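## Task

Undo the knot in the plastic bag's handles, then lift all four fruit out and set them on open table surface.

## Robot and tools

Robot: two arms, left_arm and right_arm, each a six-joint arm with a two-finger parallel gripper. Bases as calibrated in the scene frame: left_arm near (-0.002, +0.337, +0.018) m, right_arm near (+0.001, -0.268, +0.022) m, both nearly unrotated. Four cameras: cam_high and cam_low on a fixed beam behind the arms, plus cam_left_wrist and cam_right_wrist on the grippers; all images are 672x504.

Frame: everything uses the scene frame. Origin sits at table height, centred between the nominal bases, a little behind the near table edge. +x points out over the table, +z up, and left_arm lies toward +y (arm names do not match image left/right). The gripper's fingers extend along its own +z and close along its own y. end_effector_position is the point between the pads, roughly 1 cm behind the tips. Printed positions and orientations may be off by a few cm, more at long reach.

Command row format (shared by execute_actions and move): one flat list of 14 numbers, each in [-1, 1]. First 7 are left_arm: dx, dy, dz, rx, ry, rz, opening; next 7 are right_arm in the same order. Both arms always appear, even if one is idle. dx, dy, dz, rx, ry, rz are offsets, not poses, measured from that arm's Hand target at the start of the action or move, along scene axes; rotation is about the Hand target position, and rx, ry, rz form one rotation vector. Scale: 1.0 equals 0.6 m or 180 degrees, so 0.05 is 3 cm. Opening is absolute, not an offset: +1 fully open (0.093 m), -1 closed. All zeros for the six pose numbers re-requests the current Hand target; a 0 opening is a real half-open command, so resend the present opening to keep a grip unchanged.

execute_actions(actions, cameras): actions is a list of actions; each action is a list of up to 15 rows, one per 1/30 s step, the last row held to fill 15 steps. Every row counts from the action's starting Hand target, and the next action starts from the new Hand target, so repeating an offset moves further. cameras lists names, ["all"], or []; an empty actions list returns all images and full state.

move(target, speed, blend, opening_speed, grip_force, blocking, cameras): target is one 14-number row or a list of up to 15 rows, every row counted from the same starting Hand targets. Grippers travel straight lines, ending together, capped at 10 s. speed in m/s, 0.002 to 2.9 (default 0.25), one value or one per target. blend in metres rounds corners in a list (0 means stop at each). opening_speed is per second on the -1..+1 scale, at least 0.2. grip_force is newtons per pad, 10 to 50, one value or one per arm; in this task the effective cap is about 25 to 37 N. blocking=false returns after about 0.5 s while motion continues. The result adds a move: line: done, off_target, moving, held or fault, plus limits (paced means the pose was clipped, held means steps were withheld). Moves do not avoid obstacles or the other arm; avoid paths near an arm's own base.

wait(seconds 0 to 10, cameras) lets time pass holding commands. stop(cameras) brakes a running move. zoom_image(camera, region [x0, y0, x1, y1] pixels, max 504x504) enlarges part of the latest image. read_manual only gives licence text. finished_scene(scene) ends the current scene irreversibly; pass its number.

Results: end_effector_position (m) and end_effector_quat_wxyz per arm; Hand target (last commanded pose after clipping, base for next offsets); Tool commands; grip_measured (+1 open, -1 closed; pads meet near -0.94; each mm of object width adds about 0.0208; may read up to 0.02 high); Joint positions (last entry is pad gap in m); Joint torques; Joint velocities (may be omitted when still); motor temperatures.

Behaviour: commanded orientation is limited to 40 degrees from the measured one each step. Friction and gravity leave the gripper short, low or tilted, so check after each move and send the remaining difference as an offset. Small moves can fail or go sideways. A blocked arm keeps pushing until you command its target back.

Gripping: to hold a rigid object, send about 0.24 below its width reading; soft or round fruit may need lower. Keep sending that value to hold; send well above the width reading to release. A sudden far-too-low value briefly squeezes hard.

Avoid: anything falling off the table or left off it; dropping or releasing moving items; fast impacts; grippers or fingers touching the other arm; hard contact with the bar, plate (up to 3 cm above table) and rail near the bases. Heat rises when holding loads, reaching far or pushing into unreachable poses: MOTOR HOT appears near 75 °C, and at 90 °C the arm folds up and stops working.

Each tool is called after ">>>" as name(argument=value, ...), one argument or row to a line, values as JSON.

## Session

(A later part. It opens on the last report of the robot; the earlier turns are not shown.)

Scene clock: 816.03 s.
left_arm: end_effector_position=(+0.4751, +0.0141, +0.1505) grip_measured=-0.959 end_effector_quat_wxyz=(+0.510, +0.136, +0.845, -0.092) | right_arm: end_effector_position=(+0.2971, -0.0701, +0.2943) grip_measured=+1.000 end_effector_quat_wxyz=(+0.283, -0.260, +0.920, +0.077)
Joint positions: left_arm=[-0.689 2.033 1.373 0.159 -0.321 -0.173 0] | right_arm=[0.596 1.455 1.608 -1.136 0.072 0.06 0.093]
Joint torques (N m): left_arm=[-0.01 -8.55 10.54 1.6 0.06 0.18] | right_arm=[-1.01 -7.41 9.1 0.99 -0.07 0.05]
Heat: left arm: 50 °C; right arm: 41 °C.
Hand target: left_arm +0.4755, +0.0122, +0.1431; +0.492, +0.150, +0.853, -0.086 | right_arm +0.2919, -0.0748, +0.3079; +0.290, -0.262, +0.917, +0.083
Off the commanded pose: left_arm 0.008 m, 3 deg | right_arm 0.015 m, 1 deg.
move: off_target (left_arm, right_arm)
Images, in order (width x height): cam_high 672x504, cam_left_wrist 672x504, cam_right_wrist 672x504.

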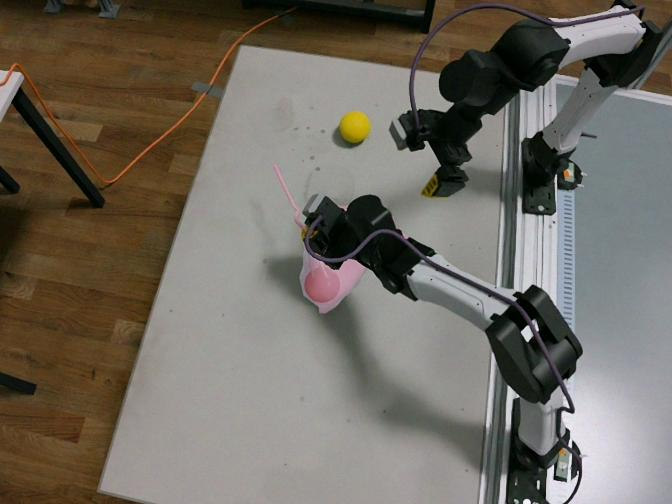

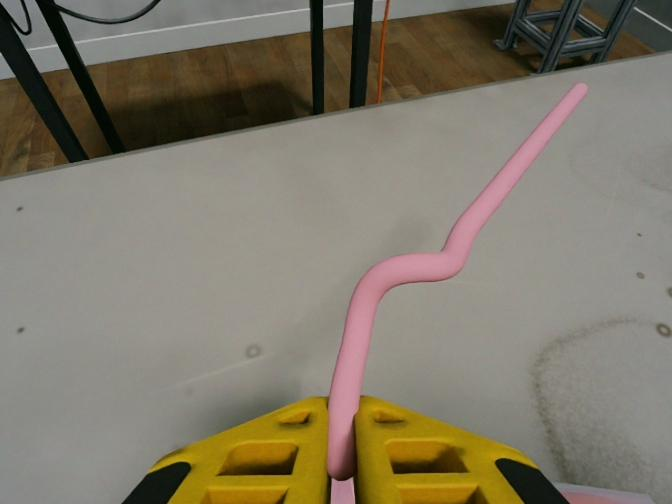

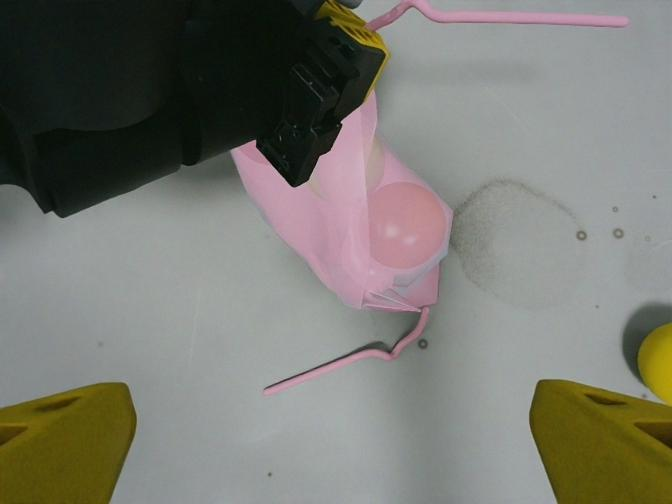

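>>> zoom_image(
  camera="cam_right_wrist",
  region=[200, 60, 500, 400],
)

Scaled by 1.482 from the camera's 672x504 image, which has a finer 960x720 frame.

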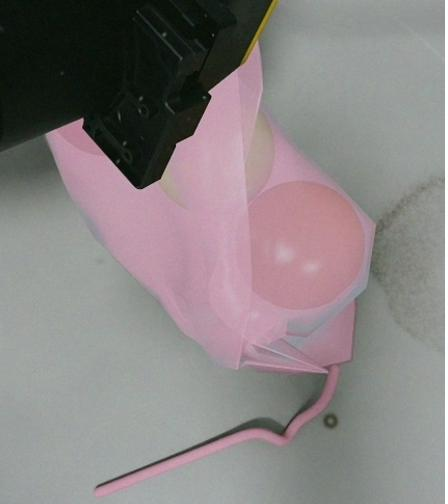

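>>> move(
  target=[
    [0.0325, 0.005, 0.003, 0.0178, 0.0218, -0.2227, -1.0, 0, 0, 0, 0, 0, 0, 1.0],
    [0.041, 0.005, -0.14, 0.0178, 0.0218, -0.2227, -1.0, 0, 0, 0, 0, 0, 0, 1.0],
  ],
  speed=[0.12, 0.1],
  blend=[0.01, 0],
  cameras=["cam_left_wrist", "cam_right_wrist", "cam_high"],
)

Scene clock: 847.87 s.
left_arm: end_effector_position=(+0.5023, +0.0149, +0.0741) grip_measured=-0.959 end_effector_quat_wxyz=(+0.402, +0.438, +0.771, -0.227) | right_arm: end_effector_position=(+0.2971, -0.0701, +0.2943) grip_measured=+1.000 end_effector_quat_wxyz=(+0.283, -0.260, +0.920, +0.077)
Joint positions: left_arm=[-0.443 2.289 1.601 -0.009 0.46 0.379 0] | right_arm=[0.596 1.455 1.608 -1.136 0.072 0.06 0.093]
Joint torques (N m): left_arm=[0.05 -9.42 5.89 2.28 0.46 0.16] | right_arm=[-0.85 -7.46 9.14 0.99 -0.09 0.03]
Motor temperatures (°C): left_arm=[22 36 52 44 21 24 22] | right_arm=[24 43 41 31 24 26 24]
Heat: left arm: 52 °C; right arm: 43 °C.
Hand target: left_arm +0.5000, +0.0151, +0.0589; +0.399, +0.444, +0.768, -0.231 | right_arm +0.2919, -0.0748, +0.3079; +0.290, -0.262, +0.917, +0.083
Off the commanded pose: left_arm 0.015 m, 1 deg | right_arm 0.015 m, 1 deg.
move: off_target (left_arm, right_arm)
Images, in order (width x height): cam_high 672x504, cam_left_wrist 672x504, cam_right_wrist 672x504.

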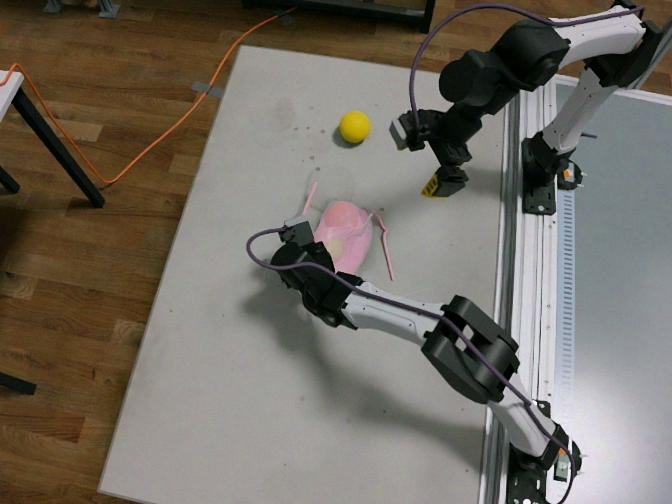

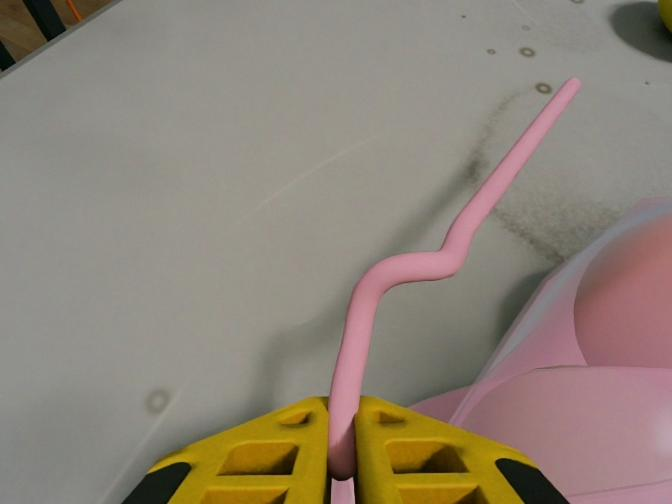

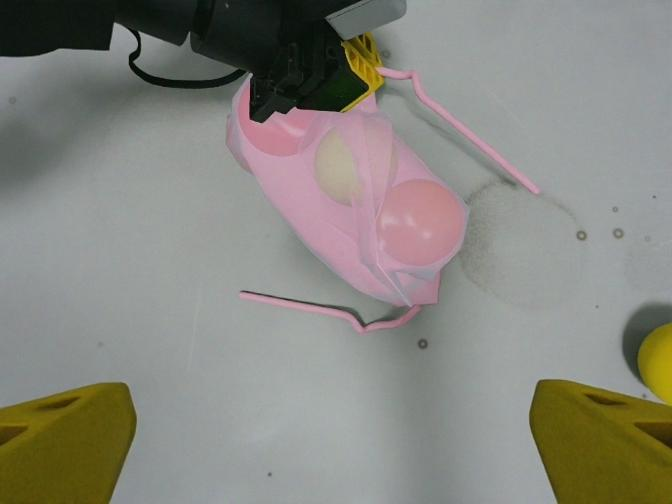

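>>> zoom_image(
  camera="cam_right_wrist",
  region=[200, 50, 500, 350],
)

Scaled by 1.680 from the camera's 672x504 image, which has a finer 960x720 frame.

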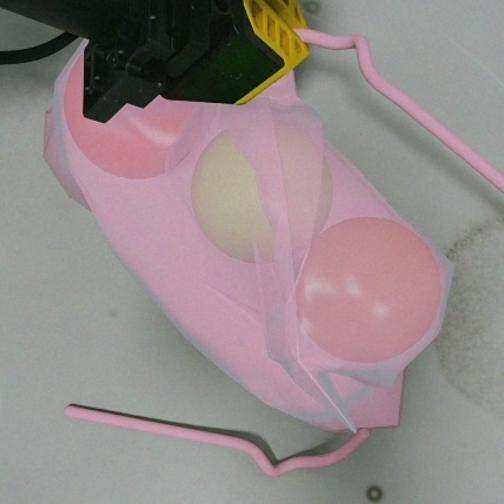

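>>> move(
  target=[
    [0, 0, 0, 0, 0, 0, -0.3, 0, 0, 0, 0, 0, 0, 1.0],
    [-0.035, 0.06, 0.05, 0, 0, 0, -0.3, 0, 0, 0, 0, 0, 0, 1.0],
    [-0.2, 0.33, 0.2, 0, 0, 0, -0.3, 0, 0, 0, 0, 0, 0, 1.0],
  ],
  speed=[0.1, 0.1, 0.25],
  blend=[0, 0.01, 0],
  opening_speed=1.0,
  cameras=["cam_left_wrist", "cam_right_wrist", "cam_high"],
)

>>> zoom_image(
  camera="cam_right_wrist",
  region=[200, 50, 500, 350],
)

Scene clock: 855.77 s.
left_arm: end_effector_position=(+0.3888, +0.2143, +0.1787) grip_measured=-0.302 end_effector_quat_wxyz=(+0.410, +0.442, +0.768, -0.217) | right_arm: end_effector_position=(+0.2971, -0.0701, +0.2943) grip_measured=+1.000 end_effector_quat_wxyz=(+0.283, -0.260, +0.920, +0.077)
Joint positions: left_arm=[-0.026 1.578 1.098 -0.409 0.742 0.749 0.031] | right_arm=[0.596 1.455 1.608 -1.136 0.072 0.06 0.093]
Joint torques (N m): left_arm=[0.03 -6.82 7.9 1.1 0.78 0.16] | right_arm=[-0.88 -7.38 9.1 0.99 -0.07 0.05]
Heat: left arm: 51 °C; right arm: 43 °C.
Hand target: left_arm +0.3800, +0.2130, +0.1790; +0.400, +0.444, +0.768, -0.231 | right_arm +0.2919, -0.0748, +0.3079; +0.290, -0.262, +0.917, +0.083
Off the commanded pose: left_arm 0.009 m, 2 deg | right_arm 0.015 m, 1 deg.
move: off_target (right_arm)
Images, in order (width x height): cam_high 672x504, cam_left_wrist 672x504, cam_right_wrist 672x504.

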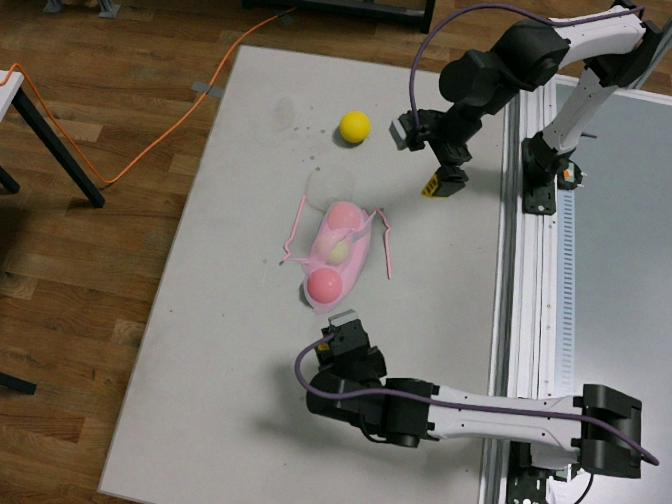

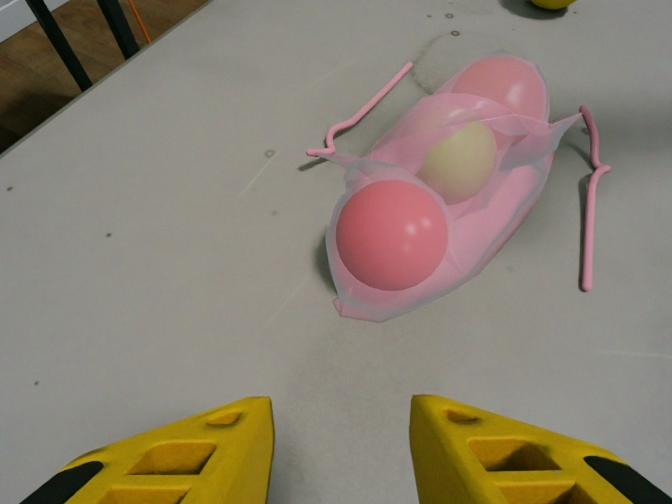

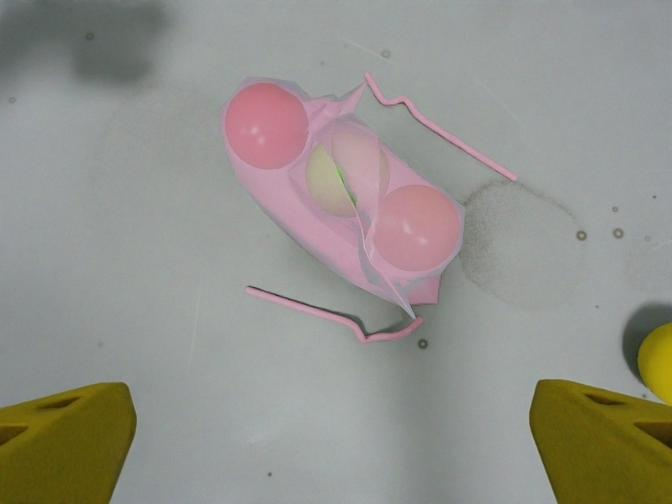

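Scaled by 1.680 from the camera's 672x504 image, which has a finer 960x720 frame.

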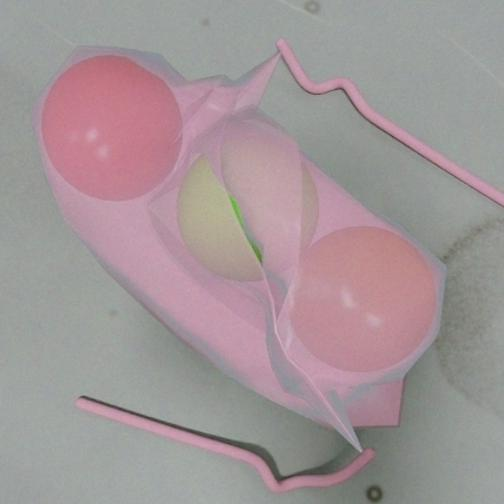

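>>> move(
  target=[
    [0, 0, 0, 0, 0, 0, -0.3, 0.0, 0.0, -0.15, -0.0013, -0.0288, -0.3828, -0.3],
    [0, 0, 0, 0, 0, 0, -0.3, 0.0252, -0.017, -0.3615, -0.0013, -0.0288, -0.3828, -0.3],
  ],
  speed=0.3,
  blend=[0.03, 0],
  cameras=["cam_left_wrist", "cam_right_wrist", "cam_high"],
)

Scene clock: 893.47 s.
left_arm: end_effector_position=(+0.3887, +0.2143, +0.1786) grip_measured=-0.302 end_effector_quat_wxyz=(+0.410, +0.442, +0.768, -0.217) | right_arm: end_effector_position=(+0.3048, -0.0835, +0.0950) grip_measured=-0.298 end_effector_quat_wxyz=(+0.320, +0.302, +0.892, -0.104)
Joint positions: left_arm=[-0.026 1.578 1.098 -0.41 0.742 0.75 0.031] | right_arm=[0.819 1.856 1.239 -0.908 0.704 1.494 0.031]
Joint torques (N m): left_arm=[0.05 -6.84 7.92 1.12 0.8 0.18] | right_arm=[-0.73 -7.79 5.09 0.42 0.62 0.03]
Heat: left arm: 49 °C; right arm: 43 °C.
Hand target: left_arm +0.3800, +0.2130, +0.1790; +0.400, +0.444, +0.768, -0.231 | right_arm +0.3070, -0.0851, +0.0910; +0.324, +0.298, +0.891, -0.108
Off the commanded pose: left_arm 0.009 m, 2 deg | right_arm 0.005 m, 1 deg.
move: done
Images, in order (width x height): cam_high 672x504, cam_left_wrist 672x504, cam_right_wrist 672x504.

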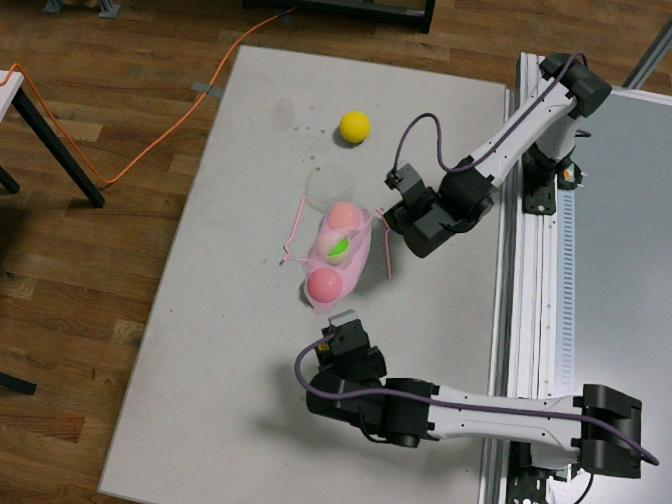

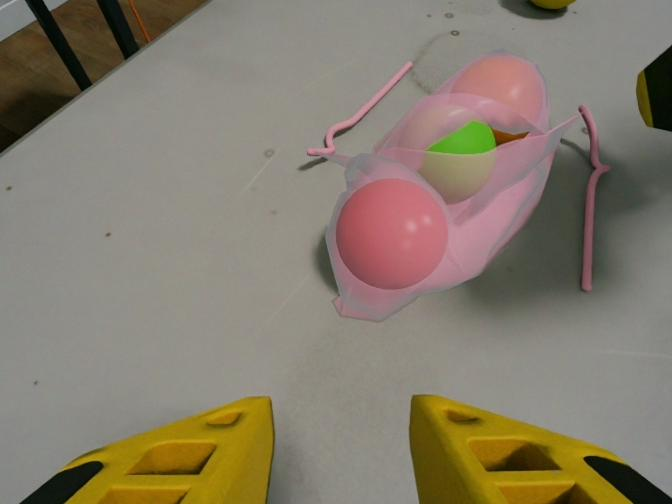

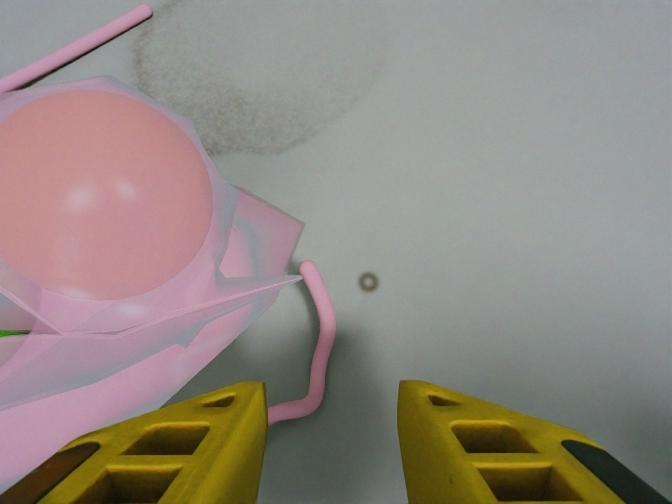

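>>> move(
  target=[0, 0, 0, 0, 0, 0, -0.3, 0.0417, -0.0192, -0.07, 0, 0, 0, -0.3],
  speed=0.1,
  cameras=["cam_right_wrist"],
)

Scene clock: 901.80 s.
left_arm: end_effector_position=(+0.3887, +0.2143, +0.1786) grip_measured=-0.302 end_effector_quat_wxyz=(+0.410, +0.442, +0.768, -0.217) | right_arm: end_effector_position=(+0.3314, -0.0947, +0.0564) grip_measured=-0.298 end_effector_quat_wxyz=(+0.324, +0.303, +0.890, -0.102)
Joint positions: left_arm=[-0.026 1.578 1.098 -0.41 0.742 0.75 0.031] | right_arm=[0.738 1.932 1.169 -0.686 0.704 1.388 0.031]
Joint torques (N m): left_arm=[0.03 -6.87 7.98 1.09 0.82 0.17] | right_arm=[-0.73 -7.58 4.78 0.57 0.58 0.02]
Heat: left arm: 49 °C; right arm: 43 °C.
Hand target: left_arm +0.3800, +0.2130, +0.1790; +0.400, +0.444, +0.768, -0.231 | right_arm +0.3321, -0.0966, +0.0492; +0.324, +0.299, +0.891, -0.108
Off the commanded pose: left_arm 0.009 m, 2 deg | right_arm 0.008 m, 1 deg.
move: done
Images, in order (width x height): cam_right_wrist 672x504.

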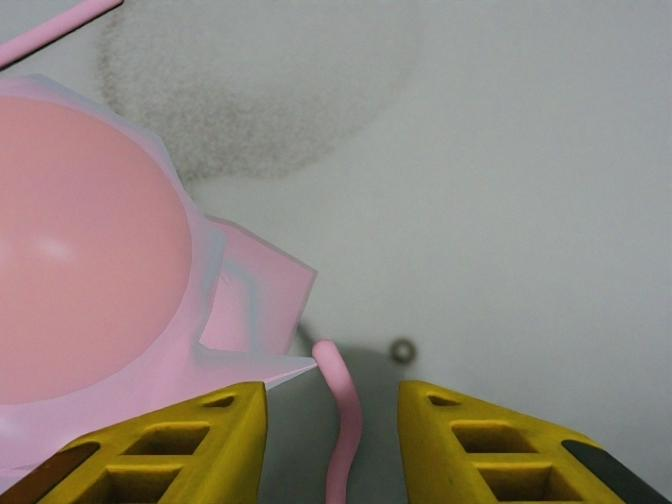

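>>> move(
  target=[0, 0, 0, 0, 0, 0, -0.3, 0.0135, -0.0092, -0.0412, 0, 0, 0, -0.3],
  speed=0.06,
  cameras=["cam_right_wrist"],
)

Scene clock: 908.80 s.
left_arm: end_effector_position=(+0.3887, +0.2143, +0.1786) grip_measured=-0.302 end_effector_quat_wxyz=(+0.410, +0.442, +0.768, -0.217) | right_arm: end_effector_position=(+0.3400, -0.0999, +0.0325) grip_measured=-0.298 end_effector_quat_wxyz=(+0.326, +0.302, +0.890, -0.103)
Joint positions: left_arm=[-0.026 1.578 1.098 -0.41 0.742 0.75 0.031] | right_arm=[0.71 1.983 1.13 -0.57 0.704 1.35 0.031]
Joint torques (N m): left_arm=[0.08 -6.87 7.92 1.11 0.78 0.17] | right_arm=[-0.72 -7.56 4.55 0.66 0.58 0.01]
Motor temperatures (°C): left_arm=[22 33 49 39 22 24 22] | right_arm=[24 43 41 30 25 26 24]
Heat: left arm: 49 °C; right arm: 43 °C.
Hand target: left_arm +0.3800, +0.2130, +0.1790; +0.400, +0.444, +0.768, -0.231 | right_arm +0.3402, -0.1020, +0.0245; +0.324, +0.298, +0.891, -0.108
Off the commanded pose: left_arm 0.009 m, 2 deg | right_arm 0.008 m, 1 deg.
move: done
Images, in order (width x height): cam_right_wrist 672x504.

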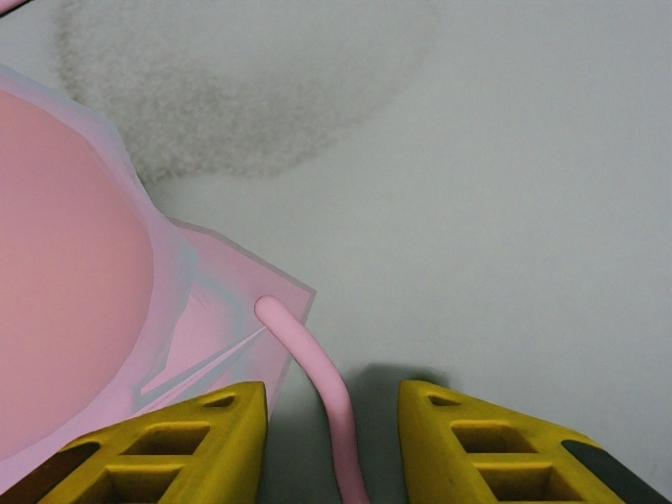

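>>> move(
  target=[
    [0, 0, 0, 0, 0, 0, -0.3, 0.003, -0.003, -0.01, 0, 0, 0, -0.3],
    [0, 0, 0, 0, 0, 0, -0.3, 0.003, -0.003, -0.01, 0, 0, 0, -1.0],
  ],
  speed=0.05,
  cameras=["cam_right_wrist"],
)

Scene clock: 913.47 s.
left_arm: end_effector_position=(+0.3887, +0.2143, +0.1786) grip_measured=-0.302 end_effector_quat_wxyz=(+0.410, +0.442, +0.768, -0.217) | right_arm: end_effector_position=(+0.3429, -0.1005, +0.0279) grip_measured=-0.945 end_effector_quat_wxyz=(+0.329, +0.303, +0.889, -0.100)
Joint positions: left_arm=[-0.026 1.578 1.098 -0.41 0.742 0.75 0.031] | right_arm=[0.703 1.993 1.121 -0.537 0.704 1.34 0]
Joint torques (N m): left_arm=[0.06 -6.93 7.95 1.11 0.78 0.17] | right_arm=[-0.83 -7.57 4.62 0.62 0.54 0]
Heat: left arm: 49 °C; right arm: 43 °C.
Hand target: left_arm +0.3800, +0.2130, +0.1790; +0.400, +0.444, +0.768, -0.231 | right_arm +0.3419, -0.1039, +0.0184; +0.324, +0.298, +0.891, -0.108
Off the commanded pose: left_arm 0.009 m, 2 deg | right_arm 0.010 m, 1 deg.
move: done
Images, in order (width x height): cam_right_wrist 672x504.

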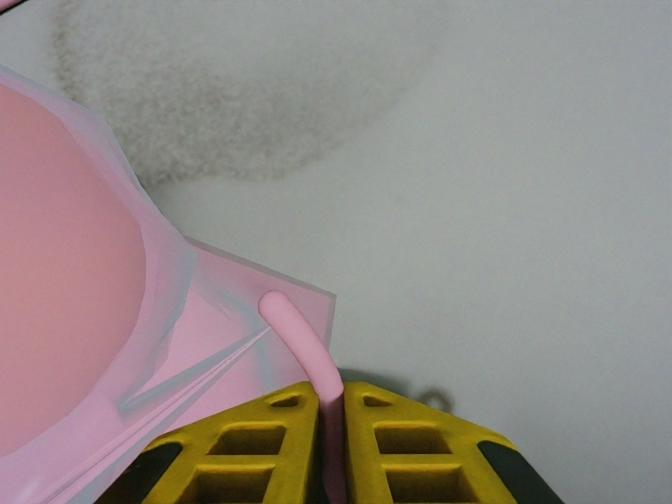

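>>> move(
  target=[
    [0, 0, 0, 0, 0, 0, -0.3, 0.0, 0.0, 0.1167, 0, 0, 0, -1.0],
    [0, 0, 0, 0, 0, 0, -0.3, 0.0283, 0.108, 0.1167, 0, 0, 0, -1.0],
  ],
  speed=0.1,
  blend=[0.02, 0],
  cameras=["cam_left_wrist", "cam_right_wrist", "cam_high"],
)

Scene clock: 921.80 s.
left_arm: end_effector_position=(+0.3887, +0.2143, +0.1786) grip_measured=-0.302 end_effector_quat_wxyz=(+0.410, +0.442, +0.768, -0.217) | right_arm: end_effector_position=(+0.3574, -0.0436, +0.0895) grip_measured=-0.945 end_effector_quat_wxyz=(+0.322, +0.299, +0.892, -0.104)
Joint positions: left_arm=[-0.026 1.578 1.098 -0.41 0.742 0.75 0.031] | right_arm=[0.784 2.085 1.54 -0.945 0.705 1.441 0]
Joint torques (N m): left_arm=[0.06 -6.86 7.97 1.09 0.78 0.18] | right_arm=[0.31 -8.68 8.61 0.2 0.63 0.23]
Heat: left arm: 49 °C; right arm: 44 °C.
Hand target: left_arm +0.3800, +0.2130, +0.1790; +0.400, +0.444, +0.768, -0.231 | right_arm +0.3589, -0.0390, +0.0884; +0.324, +0.298, +0.891, -0.108
Off the commanded pose: left_arm 0.009 m, 2 deg | right_arm 0.005 m, 1 deg.
move: done
Images, in order (width x height): cam_high 672x504, cam_left_wrist 672x504, cam_right_wrist 672x504.

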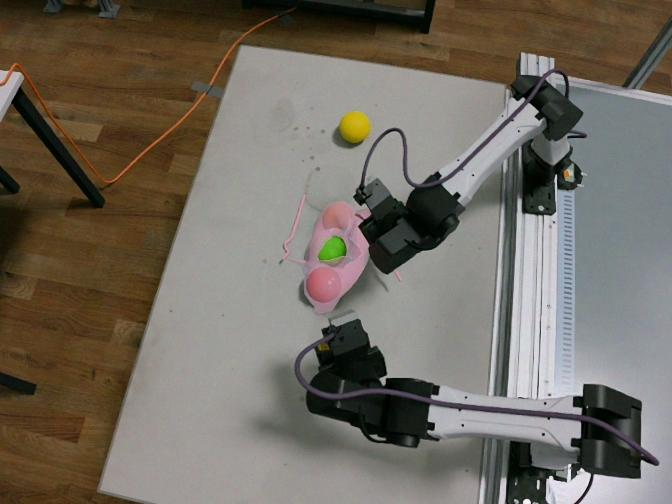

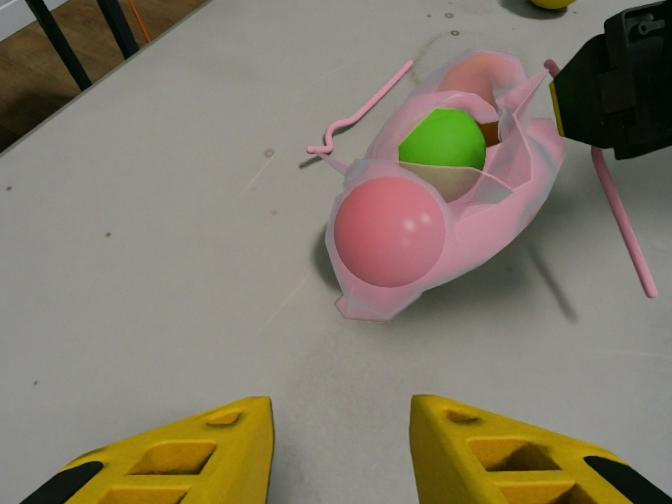

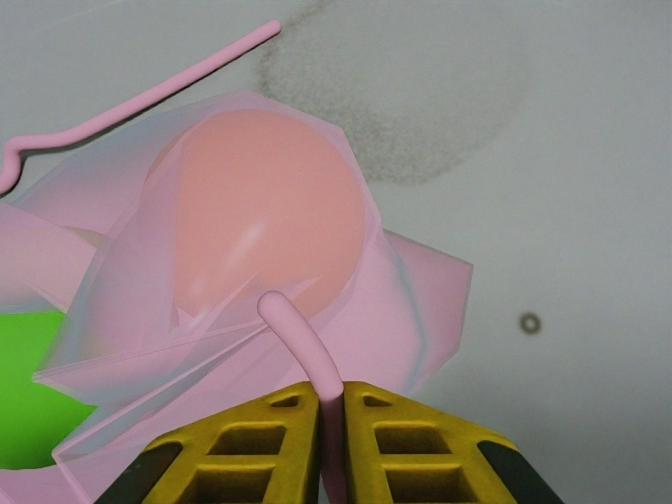

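>>> move(
  target=[
    [0, 0, 0, 0, 0, 0, -0.3, 0.0, 0.0, -0.05, 0, 0, 0, -1.0],
    [0, 0, 0, 0, 0, 0, -0.3, 0.0, 0.0, -0.05, 0, 0, 0, -0.3],
    [0, 0, 0, 0, 0, 0, -0.3, -0.05, 0.02, 0.04, 0, 0, 0, -0.3],
    [0, 0, 0, 0, 0, 0, -0.3, -0.1, -0.06, 0.35, 0.0013, 0.0288, 0.3828, 0.3],
  ],
  speed=[0.08, 0.1, 0.1, 0.25],
  blend=[0, 0, 0.01, 0],
  opening_speed=1.0,
  cameras=["cam_left_wrist", "cam_right_wrist", "cam_high"],
)

>>> zoom_image(
  camera="cam_right_wrist",
  region=[200, 50, 500, 350],
)

>>> zoom_image(
  camera="cam_left_wrist",
  region=[280, 30, 630, 330],
)

Scene clock: 956.30 s.
left_arm: end_effector_position=(+0.3887, +0.2143, +0.1786) grip_measured=-0.302 end_effector_quat_wxyz=(+0.410, +0.442, +0.768, -0.217) | right_arm: end_effector_position=(+0.3022, -0.0718, +0.2872) grip_measured=+0.298 end_effector_quat_wxyz=(+0.286, -0.260, +0.919, +0.079)
Joint positions: left_arm=[-0.026 1.578 1.098 -0.41 0.742 0.75 0.031] | right_arm=[0.579 1.449 1.568 -1.093 0.062 0.046 0.059]
Joint torques (N m): left_arm=[0.03 -6.83 7.92 1.12 0.78 0.17] | right_arm=[-1.1 -6.64 9.47 0.98 -0.05 -0.01]
Heat: left arm: 49 °C; right arm: 46 °C.
Hand target: left_arm +0.3800, +0.2130, +0.1790; +0.400, +0.444, +0.768, -0.231 | right_arm +0.2989, -0.0751, +0.2983; +0.289, -0.262, +0.917, +0.083
Off the commanded pose: left_arm 0.009 m, 2 deg | right_arm 0.012 m, 1 deg.
move: off_target (right_arm); target 4's new opening was sent with right_arm's hand 0.012 m and 1 deg from that target
Images, in order (width x height): cam_high 672x504, cam_left_wrist 672x504, cam_right_wrist 672x504.

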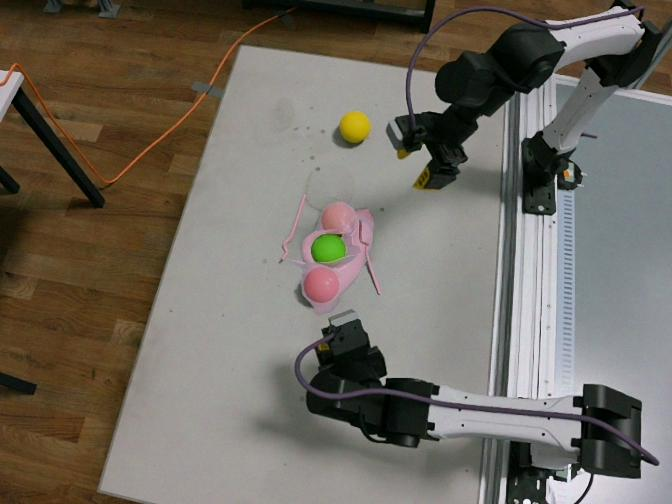

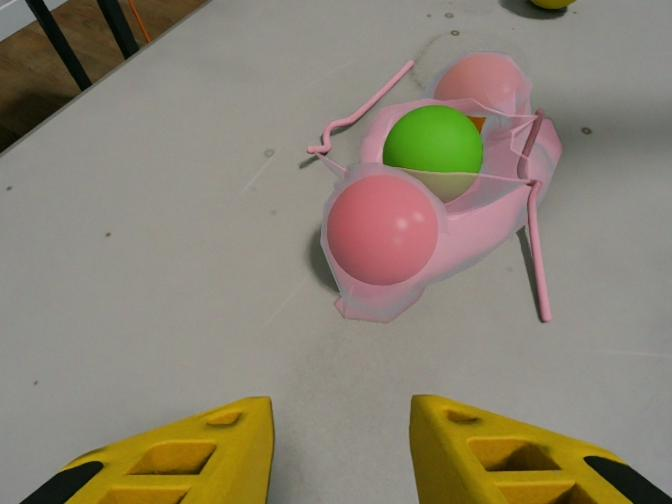

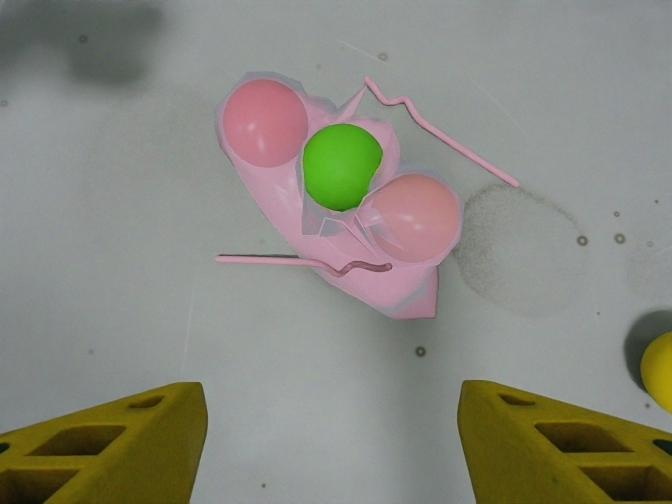

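Scaled by 1.680 from the camera's 672x504 image, which has a finer 960x720 frame.

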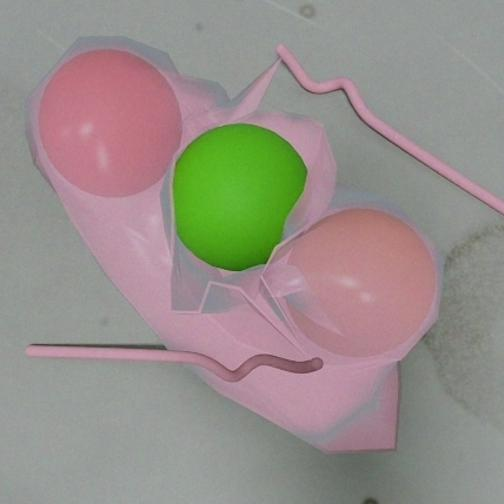

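Scaled by 1.440 from the camera's 672x504 image, which has a finer 960x720 frame.

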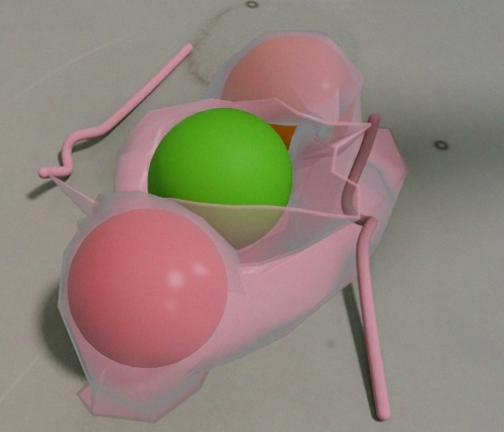

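>>> move(
  target=[0, 0, 0, 0, 0, 0, -0.3, 0.2302, 0.0718, -0.2805, -0.0509, 0.028, 0.322, 1.0],
  speed=0.2,
  cameras=["cam_left_wrist", "cam_right_wrist"],
)

Scene clock: 991.97 s.
left_arm: end_effector_position=(+0.3887, +0.2143, +0.1786) grip_measured=-0.302 end_effector_quat_wxyz=(+0.410, +0.442, +0.768, -0.217) | right_arm: end_effector_position=(+0.4365, -0.0330, +0.1340) grip_measured=+1.000 end_effector_quat_wxyz=(-0.159, +0.689, -0.692, -0.144)
Joint positions: left_arm=[-0.026 1.578 1.098 -0.41 0.742 0.75 0.031] | right_arm=[0.333 2.307 2.182 -1.258 -0.368 -1.156 0.093]
Joint torques (N m): left_arm=[0.01 -6.87 7.94 1.1 0.77 0.16] | right_arm=[-0.65 -10.5 8.95 0.38 -0.48 0.03]
Heat: left arm: 48 °C; right arm: 44 °C.
Hand target: left_arm +0.3800, +0.2130, +0.1790; +0.400, +0.444, +0.768, -0.231 | right_arm +0.4372, -0.0320, +0.1301; -0.153, +0.690, -0.690, -0.153
Off the commanded pose: left_arm 0.009 m, 2 deg | right_arm 0.004 m, 1 deg.
move: done
Images, in order (width x height): cam_left_wrist 672x504, cam_right_wrist 672x504.

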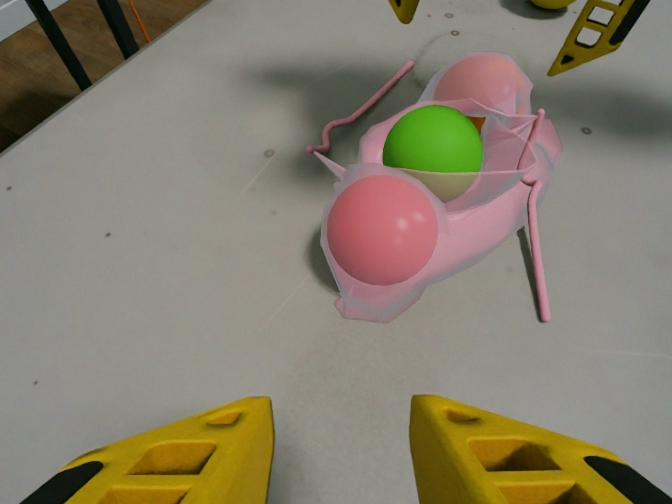

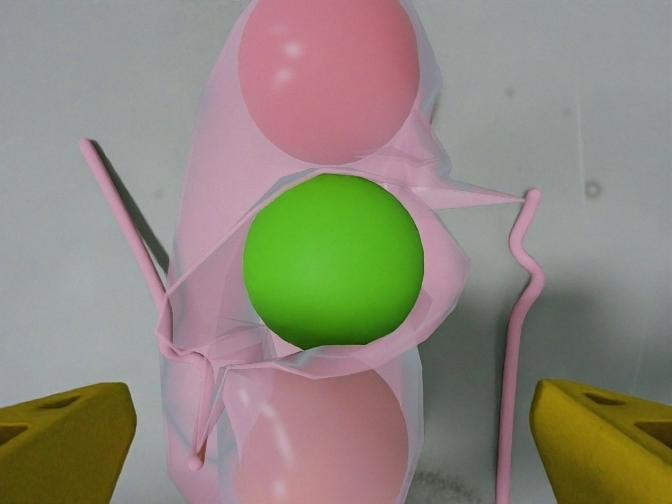

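>>> move(
  target=[0, 0, 0, 0, 0, 0, -0.3, 0.0017, 0.029, -0.0871, 0, 0, 0, 1.0],
  speed=0.1,
  cameras=["cam_right_wrist"],
)

Scene clock: 1007.73 s.
left_arm: end_effector_position=(+0.3887, +0.2143, +0.1786) grip_measured=-0.302 end_effector_quat_wxyz=(+0.410, +0.442, +0.768, -0.217) | right_arm: end_effector_position=(+0.4389, -0.0208, +0.0887) grip_measured=+1.000 end_effector_quat_wxyz=(-0.156, +0.692, -0.690, -0.147)
Joint positions: left_arm=[-0.026 1.578 1.098 -0.41 0.742 0.75 0.031] | right_arm=[0.352 2.343 2.064 -1.106 -0.369 -1.145 0.093]
Joint torques (N m): left_arm=[-0.03 -6.84 7.9 1.11 0.8 0.18] | right_arm=[0.59 -11.26 5.72 0.71 -0.4 0.22]
Motor temperatures (°C): left_arm=[22 33 48 36 22 24 22] | right_arm=[24 48 43 28 25 26 24]
Heat: left arm: 48 °C; right arm: 48 °C.
Hand target: left_arm +0.3800, +0.2130, +0.1790; +0.400, +0.444, +0.768, -0.231 | right_arm +0.4381, -0.0145, +0.0779; -0.153, +0.691, -0.690, -0.154
Off the commanded pose: left_arm 0.009 m, 2 deg | right_arm 0.013 m, 1 deg.
move: off_target (right_arm)
Images, in order (width x height): cam_right_wrist 672x504.

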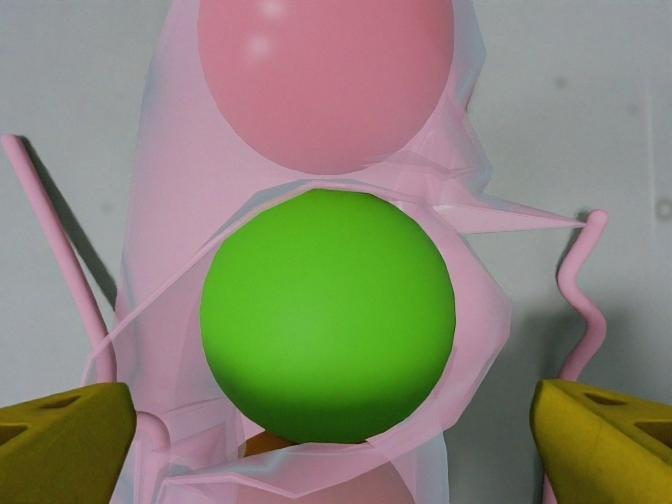

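>>> move(
  target=[0, 0, 0, 0, 0, 0, -0.3, -0.0018, 0.0225, -0.0623, 0, 0, 0, 1.0],
  speed=0.08,
  cameras=["cam_right_wrist", "cam_left_wrist"],
)

Scene clock: 1016.10 s.
left_arm: end_effector_position=(+0.3887, +0.2143, +0.1786) grip_measured=-0.302 end_effector_quat_wxyz=(+0.410, +0.442, +0.768, -0.217) | right_arm: end_effector_position=(+0.4389, -0.0066, +0.0526) grip_measured=+1.000 end_effector_quat_wxyz=(-0.157, +0.691, -0.689, -0.148)
Joint positions: left_arm=[-0.026 1.578 1.098 -0.41 0.742 0.75 0.031] | right_arm=[0.376 2.383 1.987 -0.977 -0.369 -1.119 0.093]
Joint torques (N m): left_arm=[0.08 -6.89 7.91 1.12 0.79 0.17] | right_arm=[0.72 -11.38 5.68 0.77 -0.36 0.24]
Heat: left arm: 48 °C; right arm: 48 °C.
Hand target: left_arm +0.3800, +0.2130, +0.1790; +0.400, +0.444, +0.768, -0.231 | right_arm +0.4370, -0.0011, +0.0405; -0.153, +0.691, -0.690, -0.154
Off the commanded pose: left_arm 0.009 m, 2 deg | right_arm 0.013 m, 1 deg.
move: off_target (right_arm)
Images, in order (width x height): cam_left_wrist 672x504, cam_right_wrist 672x504.

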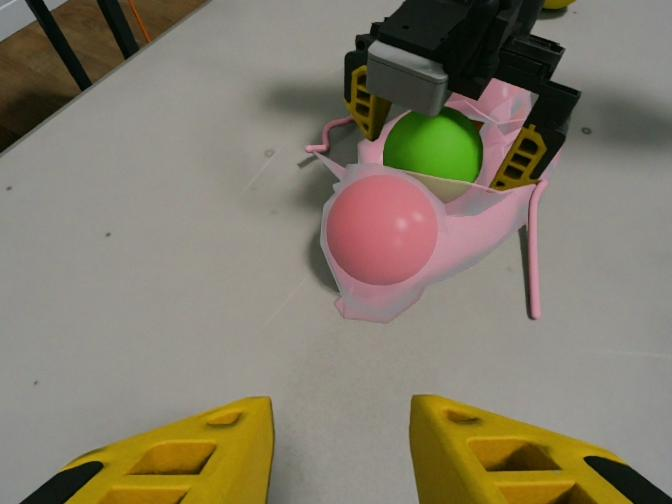

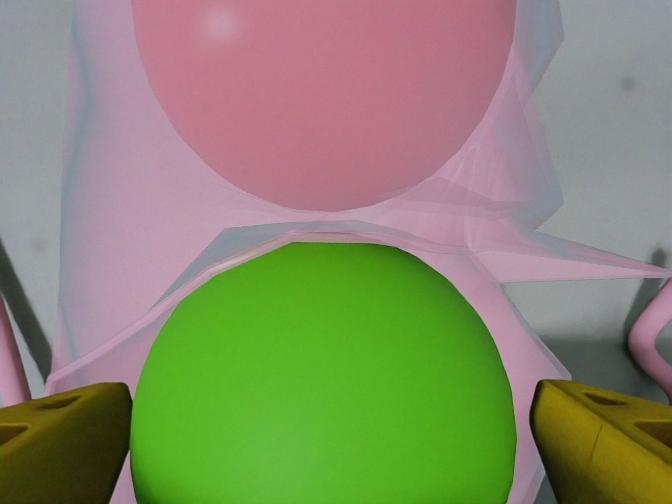

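>>> move(
  target=[
    [0, 0, 0, 0, 0, 0, -0.3, -0.003, 0, -0.004, 0, 0, 0, 1.0],
    [0, 0, 0, 0, 0, 0, -0.3, -0.003, 0, -0.004, 0, 0, 0, 0.5],
    [0, 0, 0, 0, 0, 0, -0.3, -0.003, 0, -0.004, 0, 0, 0, 0.15],
  ],
  speed=0.05,
  opening_speed=1.0,
  cameras=["cam_right_wrist", "cam_left_wrist"],
)

Scene clock: 1022.63 s.
left_arm: end_effector_position=(+0.3887, +0.2143, +0.1786) grip_measured=-0.302 end_effector_quat_wxyz=(+0.410, +0.442, +0.768, -0.217) | right_arm: end_effector_position=(+0.4383, -0.0068, +0.0488) grip_measured=+0.332 end_effector_quat_wxyz=(-0.157, +0.691, -0.690, -0.149)
Joint positions: left_arm=[-0.026 1.578 1.098 -0.41 0.742 0.75 0.031] | right_arm=[0.376 2.383 1.971 -0.962 -0.369 -1.117 0.061]
Joint torques (N m): left_arm=[0.09 -6.84 7.95 1.1 0.79 0.17] | right_arm=[0.77 -11.75 5.3 0.77 -0.34 0.18]
Heat: left arm: 48 °C; right arm: 48 °C.
Hand target: left_arm +0.3800, +0.2130, +0.1790; +0.400, +0.444, +0.768, -0.231 | right_arm +0.4352, -0.0011, +0.0382; -0.153, +0.691, -0.690, -0.154
Off the commanded pose: left_arm 0.009 m, 2 deg | right_arm 0.012 m, 1 deg.
move: off_target (right_arm); target 2's new opening was sent with right_arm's hand 0.012 m and 1 deg from that target; target 3's new opening was sent with right_arm's hand 0.012 m and 1 deg from that target
Images, in order (width x height): cam_left_wrist 672x504, cam_right_wrist 672x504.

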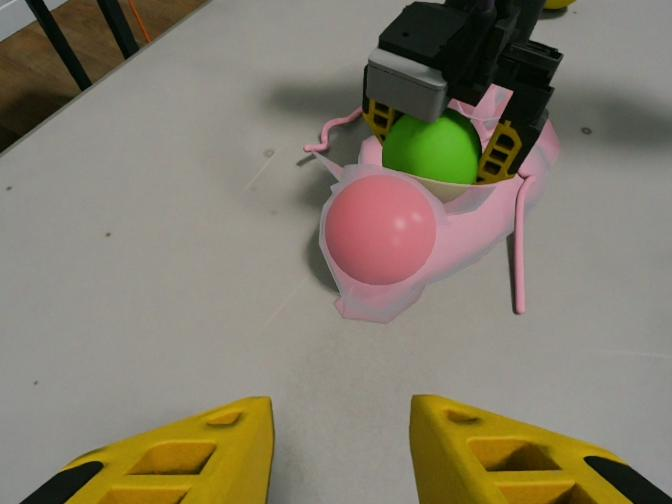

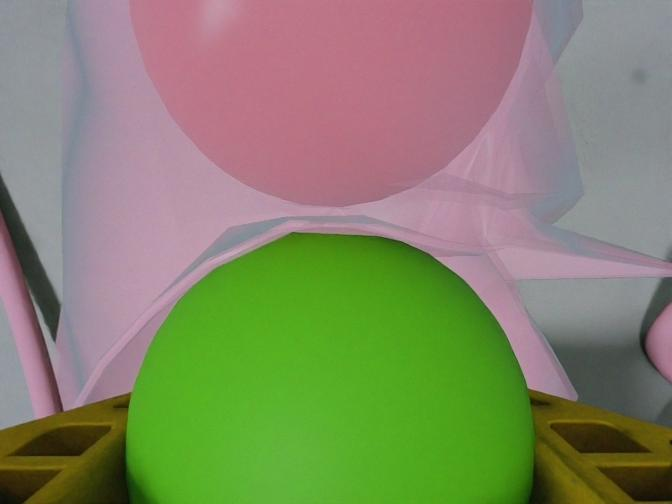

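>>> move(
  target=[0, 0, 0, 0, 0, 0, -0.3, 0.0, -0.005, 0.18, 0, 0, 0, 0.15],
  speed=0.09,
  cameras=["cam_right_wrist", "cam_left_wrist"],
)

Scene clock: 1088.57 s.
left_arm: end_effector_position=(+0.3887, +0.2143, +0.1786) grip_measured=-0.302 end_effector_quat_wxyz=(+0.410, +0.442, +0.768, -0.217) | right_arm: end_effector_position=(+0.4372, -0.0096, +0.1462) grip_measured=+0.332 end_effector_quat_wxyz=(-0.157, +0.690, -0.691, -0.149)
Joint positions: left_arm=[-0.026 1.578 1.098 -0.41 0.742 0.75 0.031] | right_arm=[0.376 2.383 2.36 -1.35 -0.369 -1.115 0.061]
Joint torques (N m): left_arm=[0.08 -6.87 7.87 1.11 0.8 0.16] | right_arm=[0.75 -11.52 8.98 0.35 -0.38 0.22]
Heat: left arm: 48 °C; right arm: 51 °C.
Hand target: left_arm +0.3800, +0.2130, +0.1790; +0.400, +0.444, +0.768, -0.231 | right_arm +0.4353, -0.0040, +0.1462; -0.153, +0.691, -0.690, -0.154
Off the commanded pose: left_arm 0.009 m, 2 deg | right_arm 0.006 m, 1 deg.
move: done
Images, in order (width x height): cam_left_wrist 672x504, cam_right_wrist 672x504.

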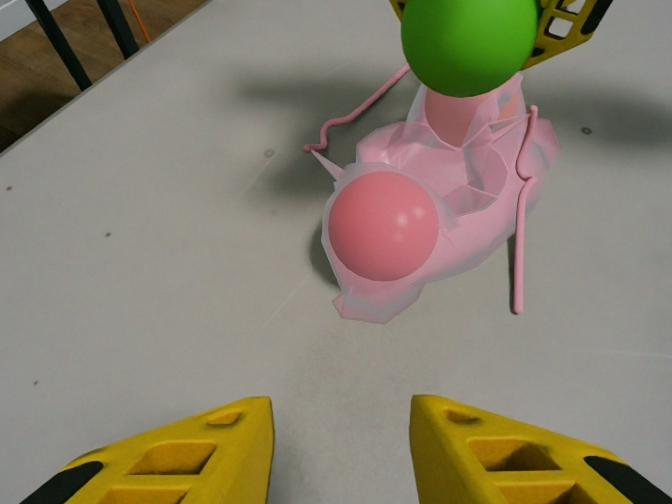

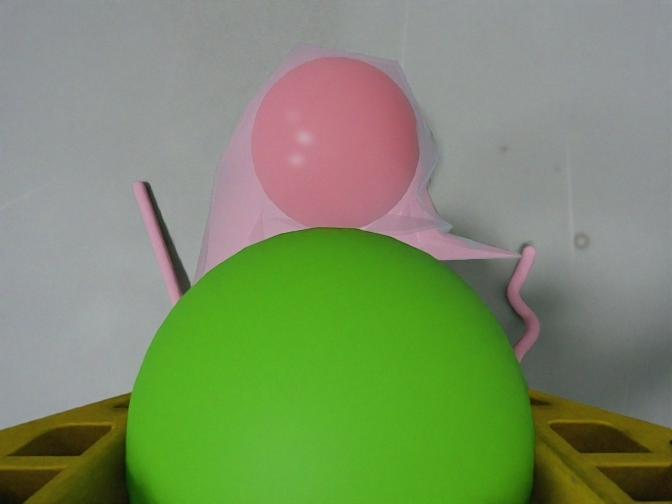

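>>> move(
  target=[
    [0, 0, 0, 0, 0, 0, -0.3, -0.0588, -0.1267, 0.048, 0, 0, -0.139, 0.15],
    [0, 0, 0, 0, 0, 0, -0.3, -0.2422, -0.435, -0.0437, 0, 0, -0.389, 0.15],
    [0, 0, 0, 0, 0, 0, -0.3, -0.2422, -0.435, -0.12, 0, 0, -0.389, 0.15],
  ],
  speed=[0.2, 0.22, 0.1],
  blend=[0.04, 0.02, 0],
  cameras=["cam_right_wrist", "cam_high"],
)

Scene clock: 1105.33 s.
left_arm: end_effector_position=(+0.3887, +0.2143, +0.1786) grip_measured=-0.302 end_effector_quat_wxyz=(+0.410, +0.442, +0.768, -0.217) | right_arm: end_effector_position=(+0.2862, -0.2613, +0.0778) grip_measured=+0.332 end_effector_quat_wxyz=(+0.209, -0.179, +0.960, +0.043)
Joint positions: left_arm=[-0.026 1.578 1.098 -0.41 0.742 0.75 0.031] | right_arm=[-0.115 1.319 0.715 -0.569 -0.166 -0.411 0.061]
Joint torques (N m): left_arm=[0.02 -6.84 7.91 1.11 0.79 0.17] | right_arm=[-0.99 -3.47 5.82 1.3 -0.1 0.17]
Heat: left arm: 48 °C; right arm: 52 °C.
Hand target: left_arm +0.3800, +0.2130, +0.1790; +0.400, +0.444, +0.768, -0.231 | right_arm +0.2898, -0.2650, +0.0742; +0.213, -0.170, +0.961, +0.038
Off the commanded pose: left_arm 0.009 m, 2 deg | right_arm 0.006 m, 1 deg.
move: done
Images, in order (width x height): cam_high 672x504, cam_right_wrist 672x504.

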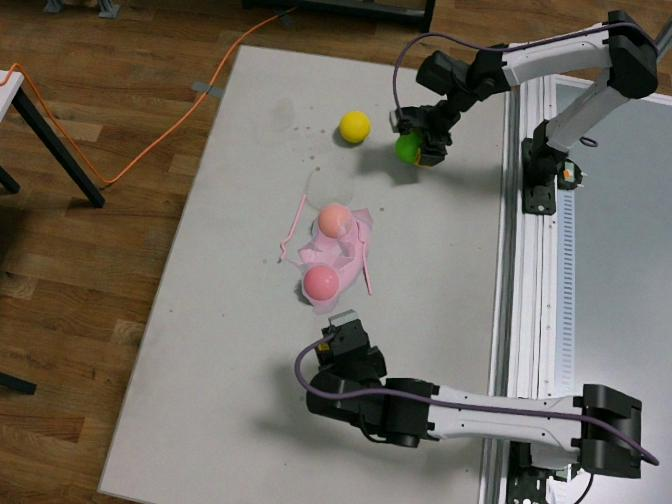

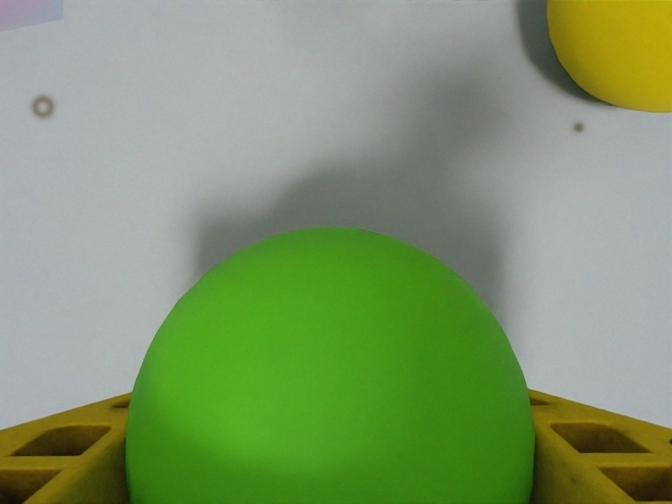

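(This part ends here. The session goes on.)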